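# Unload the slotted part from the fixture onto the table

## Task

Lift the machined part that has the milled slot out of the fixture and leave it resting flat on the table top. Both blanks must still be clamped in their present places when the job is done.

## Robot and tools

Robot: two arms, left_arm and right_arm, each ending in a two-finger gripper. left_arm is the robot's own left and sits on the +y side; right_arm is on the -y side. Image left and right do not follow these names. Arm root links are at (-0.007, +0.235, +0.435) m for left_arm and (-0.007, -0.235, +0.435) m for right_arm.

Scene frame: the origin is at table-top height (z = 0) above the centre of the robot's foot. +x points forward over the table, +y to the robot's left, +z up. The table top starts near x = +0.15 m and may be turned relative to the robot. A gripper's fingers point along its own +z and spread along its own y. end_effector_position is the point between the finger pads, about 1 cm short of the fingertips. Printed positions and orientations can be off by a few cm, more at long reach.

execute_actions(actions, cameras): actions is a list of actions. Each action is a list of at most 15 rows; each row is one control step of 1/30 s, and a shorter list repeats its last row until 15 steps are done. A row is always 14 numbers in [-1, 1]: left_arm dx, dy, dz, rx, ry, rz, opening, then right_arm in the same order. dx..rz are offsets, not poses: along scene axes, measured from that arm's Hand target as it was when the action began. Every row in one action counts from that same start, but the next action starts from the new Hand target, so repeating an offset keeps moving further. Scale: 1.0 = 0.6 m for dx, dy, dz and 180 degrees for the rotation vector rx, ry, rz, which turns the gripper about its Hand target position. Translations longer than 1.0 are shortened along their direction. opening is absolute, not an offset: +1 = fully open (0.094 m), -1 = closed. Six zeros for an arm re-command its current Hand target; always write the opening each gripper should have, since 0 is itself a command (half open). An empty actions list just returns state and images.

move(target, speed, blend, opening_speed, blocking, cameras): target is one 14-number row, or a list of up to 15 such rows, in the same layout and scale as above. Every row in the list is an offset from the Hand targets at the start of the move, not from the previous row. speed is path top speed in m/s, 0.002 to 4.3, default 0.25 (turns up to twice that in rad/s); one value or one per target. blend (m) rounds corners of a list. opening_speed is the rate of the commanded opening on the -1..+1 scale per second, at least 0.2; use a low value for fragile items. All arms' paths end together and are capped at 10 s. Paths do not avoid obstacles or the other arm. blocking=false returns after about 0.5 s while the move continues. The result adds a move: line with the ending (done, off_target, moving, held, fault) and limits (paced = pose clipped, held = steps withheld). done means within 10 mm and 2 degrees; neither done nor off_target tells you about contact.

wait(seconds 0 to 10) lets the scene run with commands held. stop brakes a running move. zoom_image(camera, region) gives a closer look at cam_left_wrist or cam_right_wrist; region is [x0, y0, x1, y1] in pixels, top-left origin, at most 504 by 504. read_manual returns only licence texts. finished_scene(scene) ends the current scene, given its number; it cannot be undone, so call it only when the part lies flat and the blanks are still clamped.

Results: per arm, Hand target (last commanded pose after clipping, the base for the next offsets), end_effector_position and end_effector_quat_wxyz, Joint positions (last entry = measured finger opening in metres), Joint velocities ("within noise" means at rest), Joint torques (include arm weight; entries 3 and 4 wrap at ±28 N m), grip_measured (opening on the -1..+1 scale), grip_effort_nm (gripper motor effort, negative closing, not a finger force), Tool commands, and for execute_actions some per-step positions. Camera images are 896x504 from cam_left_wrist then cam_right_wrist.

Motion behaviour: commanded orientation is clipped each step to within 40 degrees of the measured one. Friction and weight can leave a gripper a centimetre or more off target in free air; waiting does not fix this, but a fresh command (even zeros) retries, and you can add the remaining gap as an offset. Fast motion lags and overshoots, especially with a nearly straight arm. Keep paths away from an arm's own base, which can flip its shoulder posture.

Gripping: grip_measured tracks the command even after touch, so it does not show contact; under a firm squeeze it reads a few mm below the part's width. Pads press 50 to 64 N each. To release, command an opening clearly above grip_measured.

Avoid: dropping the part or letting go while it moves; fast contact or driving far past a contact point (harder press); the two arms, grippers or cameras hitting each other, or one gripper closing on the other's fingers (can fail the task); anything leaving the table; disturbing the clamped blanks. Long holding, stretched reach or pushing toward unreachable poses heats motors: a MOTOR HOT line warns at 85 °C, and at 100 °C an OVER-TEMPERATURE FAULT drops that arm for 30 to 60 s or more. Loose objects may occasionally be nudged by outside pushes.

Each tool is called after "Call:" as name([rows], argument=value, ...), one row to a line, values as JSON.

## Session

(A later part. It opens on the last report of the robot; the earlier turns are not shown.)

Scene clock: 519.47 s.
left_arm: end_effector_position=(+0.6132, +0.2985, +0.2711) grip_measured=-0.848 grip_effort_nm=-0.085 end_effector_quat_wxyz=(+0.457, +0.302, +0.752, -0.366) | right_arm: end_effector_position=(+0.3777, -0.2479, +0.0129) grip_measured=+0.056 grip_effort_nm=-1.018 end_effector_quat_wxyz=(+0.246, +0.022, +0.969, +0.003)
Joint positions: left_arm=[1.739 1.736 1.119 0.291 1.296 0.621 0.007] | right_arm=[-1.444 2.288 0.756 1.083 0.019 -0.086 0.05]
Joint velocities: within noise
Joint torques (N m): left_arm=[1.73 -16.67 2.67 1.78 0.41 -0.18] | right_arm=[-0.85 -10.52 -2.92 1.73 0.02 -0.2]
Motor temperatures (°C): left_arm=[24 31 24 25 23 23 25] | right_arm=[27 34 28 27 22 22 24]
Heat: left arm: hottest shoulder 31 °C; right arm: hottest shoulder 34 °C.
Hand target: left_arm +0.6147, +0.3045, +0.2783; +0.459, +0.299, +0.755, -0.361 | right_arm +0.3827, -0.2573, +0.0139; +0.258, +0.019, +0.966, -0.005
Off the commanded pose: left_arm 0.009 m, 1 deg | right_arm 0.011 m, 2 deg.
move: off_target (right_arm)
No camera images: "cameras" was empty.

Call:
move([
  [0,0,0,0,0,0,-0.85, 0.0, 0.0, -0.008, 0, 0, 0, -0.08],
], speed=0.02, cameras=[])

Call:
move([
  [0,0,0,0,0,0,-0.85, 0.0, 0.0, -0.006, 0, 0, 0, -0.08],
], speed=0.02)

Scene clock: 523.83 s.
left_arm: end_effector_position=(+0.6132, +0.2985, +0.2711) grip_measured=-0.848 grip_effort_nm=-0.081 end_effector_quat_wxyz=(+0.457, +0.302, +0.752, -0.366) | right_arm: end_effector_position=(+0.3778, -0.2479, +0.0125) grip_measured=+0.056 grip_effort_nm=-1.018 end_effector_quat_wxyz=(+0.249, +0.021, +0.968, +0.003)
Joint positions: left_arm=[1.739 1.736 1.119 0.291 1.296 0.621 0.007] | right_arm=[-1.444 2.293 0.757 1.091 0.019 -0.088 0.05]
Joint velocities: within noise
Joint torques (N m): left_arm=[1.96 -16.32 2.84 1.8 0.4 -0.14] | right_arm=[-1.03 -9.64 -2.26 1.57 -0.01 -0.17]
Motor temperatures (°C): left_arm=[24 31 24 25 23 23 25] | right_arm=[27 34 28 27 22 22 24]
Heat: left arm: hottest shoulder 31 °C; right arm: hottest shoulder 34 °C.
Hand target: left_arm +0.6147, +0.3045, +0.2783; +0.459, +0.299, +0.755, -0.361 | right_arm +0.3826, -0.2573, +0.0091; +0.258, +0.019, +0.966, -0.005
Off the commanded pose: left_arm 0.009 m, 1 deg | right_arm 0.011 m, 1 deg.
move: off_target (right_arm)
No camera images: "cameras" was empty.

Scene clock: 524.57 s.
left_arm: end_effector_position=(+0.6132, +0.2985, +0.2711) grip_measured=-0.848 grip_effort_nm=-0.081 end_effector_quat_wxyz=(+0.457, +0.302, +0.752, -0.366) | right_arm: end_effector_position=(+0.3780, -0.2479, +0.0122) grip_measured=+0.056 grip_effort_nm=-1.013 end_effector_quat_wxyz=(+0.251, +0.020, +0.968, +0.002)
Joint positions: left_arm=[1.739 1.736 1.119 0.291 1.296 0.621 0.007] | right_arm=[-1.444 2.296 0.759 1.097 0.019 -0.091 0.05]
Joint velocities: within noise
Joint torques (N m): left_arm=[2.26 -16.26 2.78 1.54 0.4 -0.2] | right_arm=[-0.73 -9.47 -1.69 1.31 -0.04 -0.15]
Motor temperatures (°C): left_arm=[24 31 24 25 23 23 25] | right_arm=[27 34 28 27 22 22 24]
Heat: left arm: hottest shoulder 31 °C; right arm: hottest shoulder 34 °C.
Hand target: left_arm +0.6147, +0.3045, +0.2783; +0.459, +0.299, +0.755, -0.361 | right_arm +0.3826, -0.2573, +0.0055; +0.258, +0.019, +0.966, -0.005
Off the commanded pose: left_arm 0.009 m, 1 deg | right_arm 0.012 m, 1 deg.
move: off_target (right_arm)
camera_calibration:
cam_left_wrist: T_world_to_cam=[[-0.781322, -0.571933, 0.249857, 0.587265], [-0.600778, 0.580716, -0.549395, 0.349002], [0.169121, -0.579363, -0.797331, 0.411154], [0, 0, 0, 1]] pos_world=[0.598982, 0.371412, 0.372833]
cam_right_wrist: T_world_to_cam=[[-0.0319374, -0.999484, -0.00355364, -0.235764], [-0.991214, 0.0312162, 0.128529, 0.385675], [-0.128352, 0.00762731, -0.991699, 0.184549], [0, 0, 0, 1]] pos_world=[0.398444, -0.249089, 0.132609]

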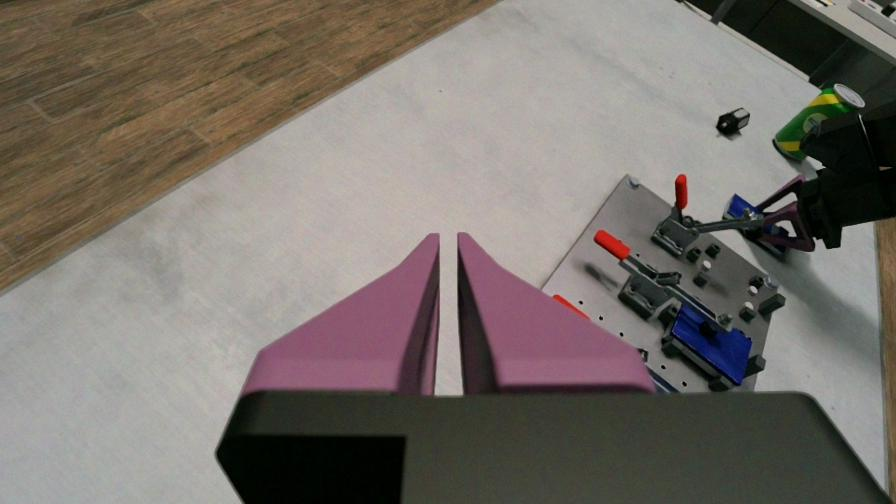

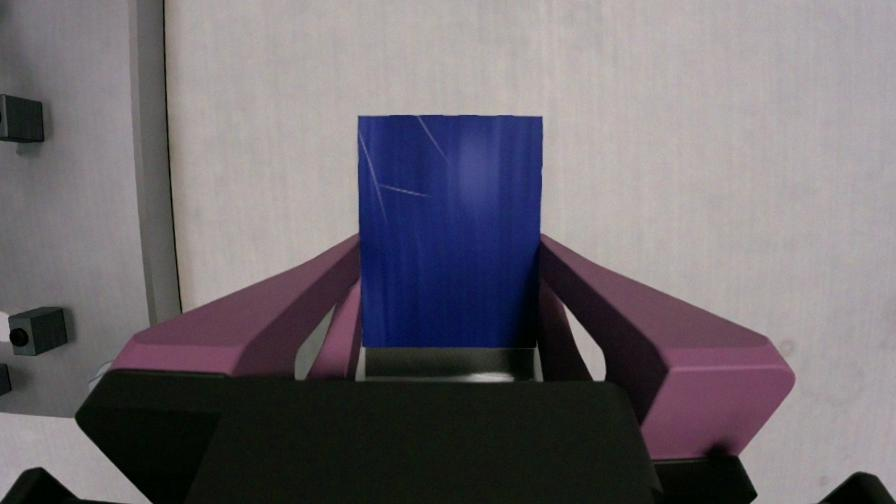

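Call:
move([
  [0,0,0,0,0,0,-0.85, 0.0, 0.0, 0.012, 0, 0, 0, -0.0],
], speed=0.02, opening_speed=0.2, cameras=[])

Call:
move([
  [0,0,0,0,0,0,-0.85, 0.0, 0.0, 0.0, 0, 0, 0, 0.2],
], speed=0.02, opening_speed=0.2)

Scene clock: 531.33 s.
left_arm: end_effector_position=(+0.6132, +0.2985, +0.2711) grip_measured=-0.848 grip_effort_nm=-0.081 end_effector_quat_wxyz=(+0.457, +0.302, +0.752, -0.366) | right_arm: end_effector_position=(+0.3781, -0.2479, +0.0122) grip_measured=+0.056 grip_effort_nm=-1.023 end_effector_quat_wxyz=(+0.251, +0.019, +0.968, +0.002)
Joint positions: left_arm=[1.739 1.736 1.119 0.291 1.296 0.621 0.007] | right_arm=[-1.444 2.296 0.759 1.098 0.019 -0.092 0.05]
Joint velocities: within noise
Joint torques (N m): left_arm=[1.79 -15.79 2.84 1.68 0.37 -0.16] | right_arm=[-0.67 -10.99 -2.96 1.32 -0.01 -0.12]
Motor temperatures (°C): left_arm=[24 31 24 25 23 23 25] | right_arm=[27 34 28 27 22 22 24]
Heat: left arm: hottest shoulder 31 °C; right arm: hottest shoulder 34 °C.
Hand target: left_arm +0.6147, +0.3045, +0.2783; +0.459, +0.299, +0.755, -0.361 | right_arm +0.3827, -0.2573, +0.0127; +0.258, +0.019, +0.966, -0.005
Off the commanded pose: left_arm 0.009 m, 1 deg | right_arm 0.010 m, 1 deg.
move: done
No camera images: "cameras" was empty.

Scene clock: 532.60 s.
left_arm: end_effector_position=(+0.6132, +0.2985, +0.2711) grip_measured=-0.848 grip_effort_nm=-0.076 end_effector_quat_wxyz=(+0.457, +0.302, +0.752, -0.366) | right_arm: end_effector_position=(+0.3782, -0.2472, +0.0122) grip_measured=+0.198 grip_effort_nm=0.100 end_effector_quat_wxyz=(+0.251, +0.019, +0.968, +0.004)
Joint positions: left_arm=[1.739 1.736 1.119 0.291 1.296 0.621 0.007] | right_arm=[-1.444 2.296 0.759 1.098 0.015 -0.092 0.056]
Joint velocities: within noise
Joint torques (N m): left_arm=[2.08 -16.09 2.85 1.68 0.39 -0.22] | right_arm=[-0.44 -11.05 -2.96 1.24 0.12 -0.14]
Motor temperatures (°C): left_arm=[24 31 24 25 23 23 25] | right_arm=[27 34 28 27 22 22 24]
Heat: left arm: hottest shoulder 31 °C; right arm: hottest shoulder 34 °C.
Hand target: left_arm +0.6147, +0.3045, +0.2783; +0.459, +0.299, +0.755, -0.361 | right_arm +0.3827, -0.2573, +0.0127; +0.258, +0.019, +0.966, -0.005
Off the commanded pose: left_arm 0.009 m, 1 deg | right_arm 0.011 m, 1 deg.
move: off_target (right_arm)
camera_calibration:
cam_left_wrist: T_world_to_cam=[[-0.781322, -0.571933, 0.249857, 0.587265], [-0.600778, 0.580716, -0.549395, 0.349002], [0.169121, -0.579363, -0.797331, 0.411154], [0, 0, 0, 1]] pos_world=[0.598982, 0.371412, 0.372833]
cam_right_wrist: T_world_to_cam=[[-0.0290276, -0.999559, -0.00623988, -0.236277], [-0.991413, 0.0279936, 0.127734, 0.385034], [-0.127503, 0.00989412, -0.991789, 0.184888], [0, 0, 0, 1]] pos_world=[0.398443, -0.248781, 0.132713]

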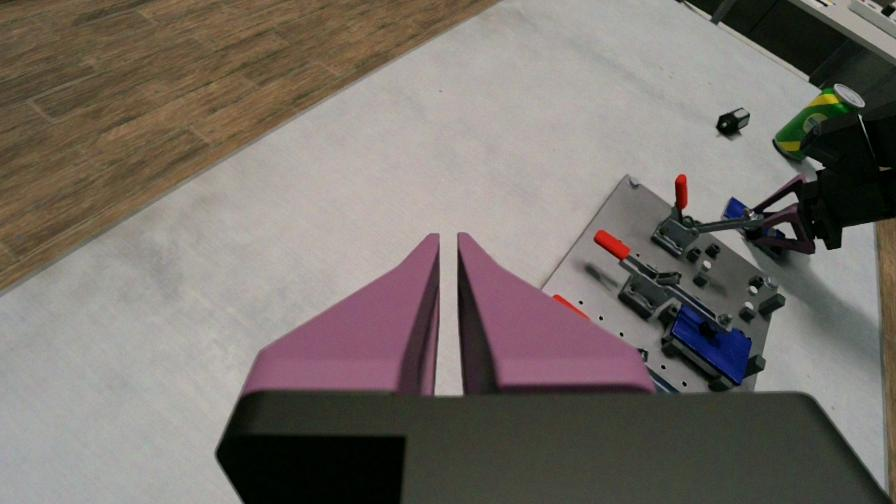

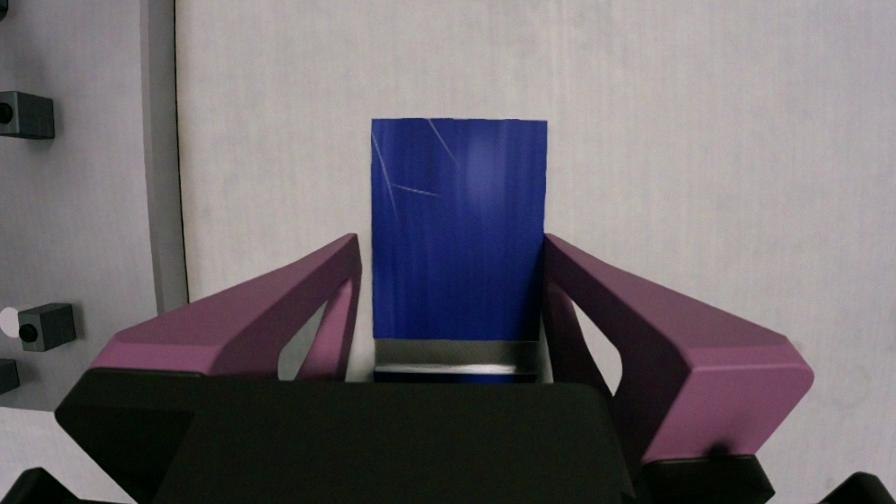

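Call:
move([
  [0,0,0,0,0,0,-0.85, 0.0, 0.0, 0.0, 0, 0, 0, 0.5],
  [0,0,0,0,0,0,-0.85, -0.01, 0.0, 0.18, 0, 0, 0, 0.5],
], speed=0.15)

Scene clock: 542.17 s.
left_arm: end_effector_position=(+0.6132, +0.2985, +0.2711) grip_measured=-0.848 grip_effort_nm=-0.076 end_effector_quat_wxyz=(+0.457, +0.302, +0.752, -0.366) | right_arm: end_effector_position=(+0.3850, -0.2585, +0.1141) grip_measured=+0.499 grip_effort_nm=0.085 end_effector_quat_wxyz=(+0.266, +0.021, +0.964, -0.005)
Joint positions: left_arm=[1.739 1.736 1.119 0.291 1.296 0.621 0.007] | right_arm=[-1.444 1.998 0.53 1.063 0.03 -0.092 0.07]
Joint velocities: within noise
Joint torques (N m): left_arm=[2.2 -16.32 2.69 1.63 0.38 -0.21] | right_arm=[0.38 -11.99 -4.62 0.65 0.16 -0.03]
Motor temperatures (°C): left_arm=[24 31 24 25 23 23 25] | right_arm=[27 34 28 27 22 22 23]
Heat: left arm: hottest shoulder 31 °C; right arm: hottest shoulder 34 °C.
Hand target: left_arm +0.6147, +0.3045, +0.2783; +0.459, +0.299, +0.755, -0.361 | right_arm +0.3768, -0.2573, +0.1207; +0.258, +0.019, +0.966, -0.005
Off the commanded pose: left_arm 0.009 m, 1 deg | right_arm 0.011 m, 1 deg.
move: off_target (right_arm)
camera_calibration:
cam_left_wrist: T_world_to_cam=[[-0.781322, -0.571933, 0.249857, 0.587265], [-0.600778, 0.580716, -0.549395, 0.349002], [0.169121, -0.579363, -0.797331, 0.411154], [0, 0, 0, 1]] pos_world=[0.598982, 0.371412, 0.372833]
cam_right_wrist: T_world_to_cam=[[-0.0391889, -0.999184, 0.00979306, -0.244487], [-0.994602, 0.0399479, 0.095768, 0.38703], [-0.0960811, -0.00598715, -0.995356, 0.271162], [0, 0, 0, 1]] pos_world=[0.401413, -0.258125, 0.235232]

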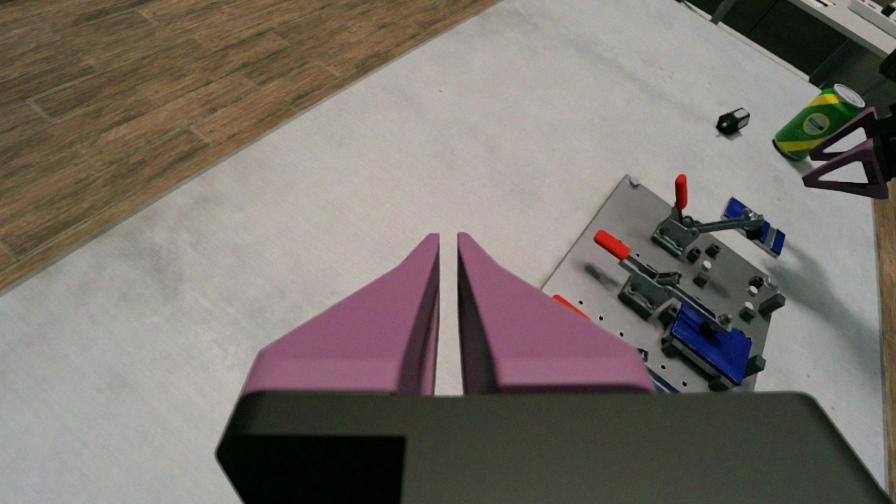

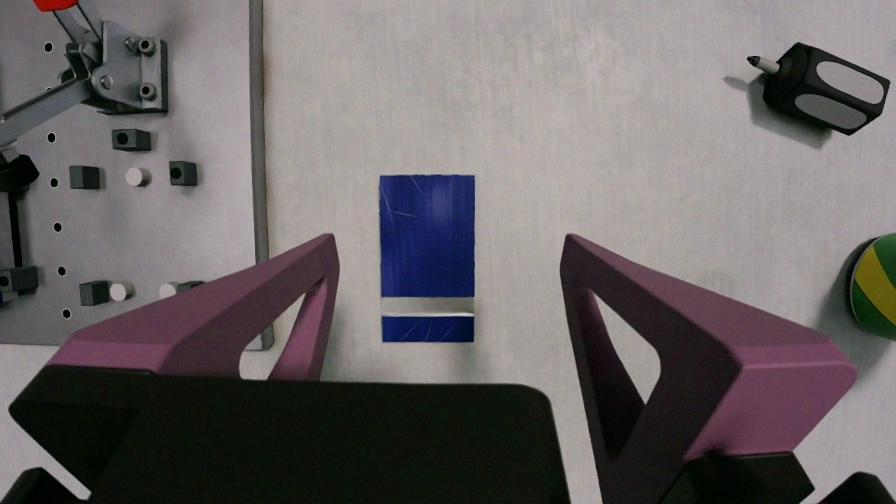

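Call:
finished_scene(scene=1)

The scene is finished: the task was done.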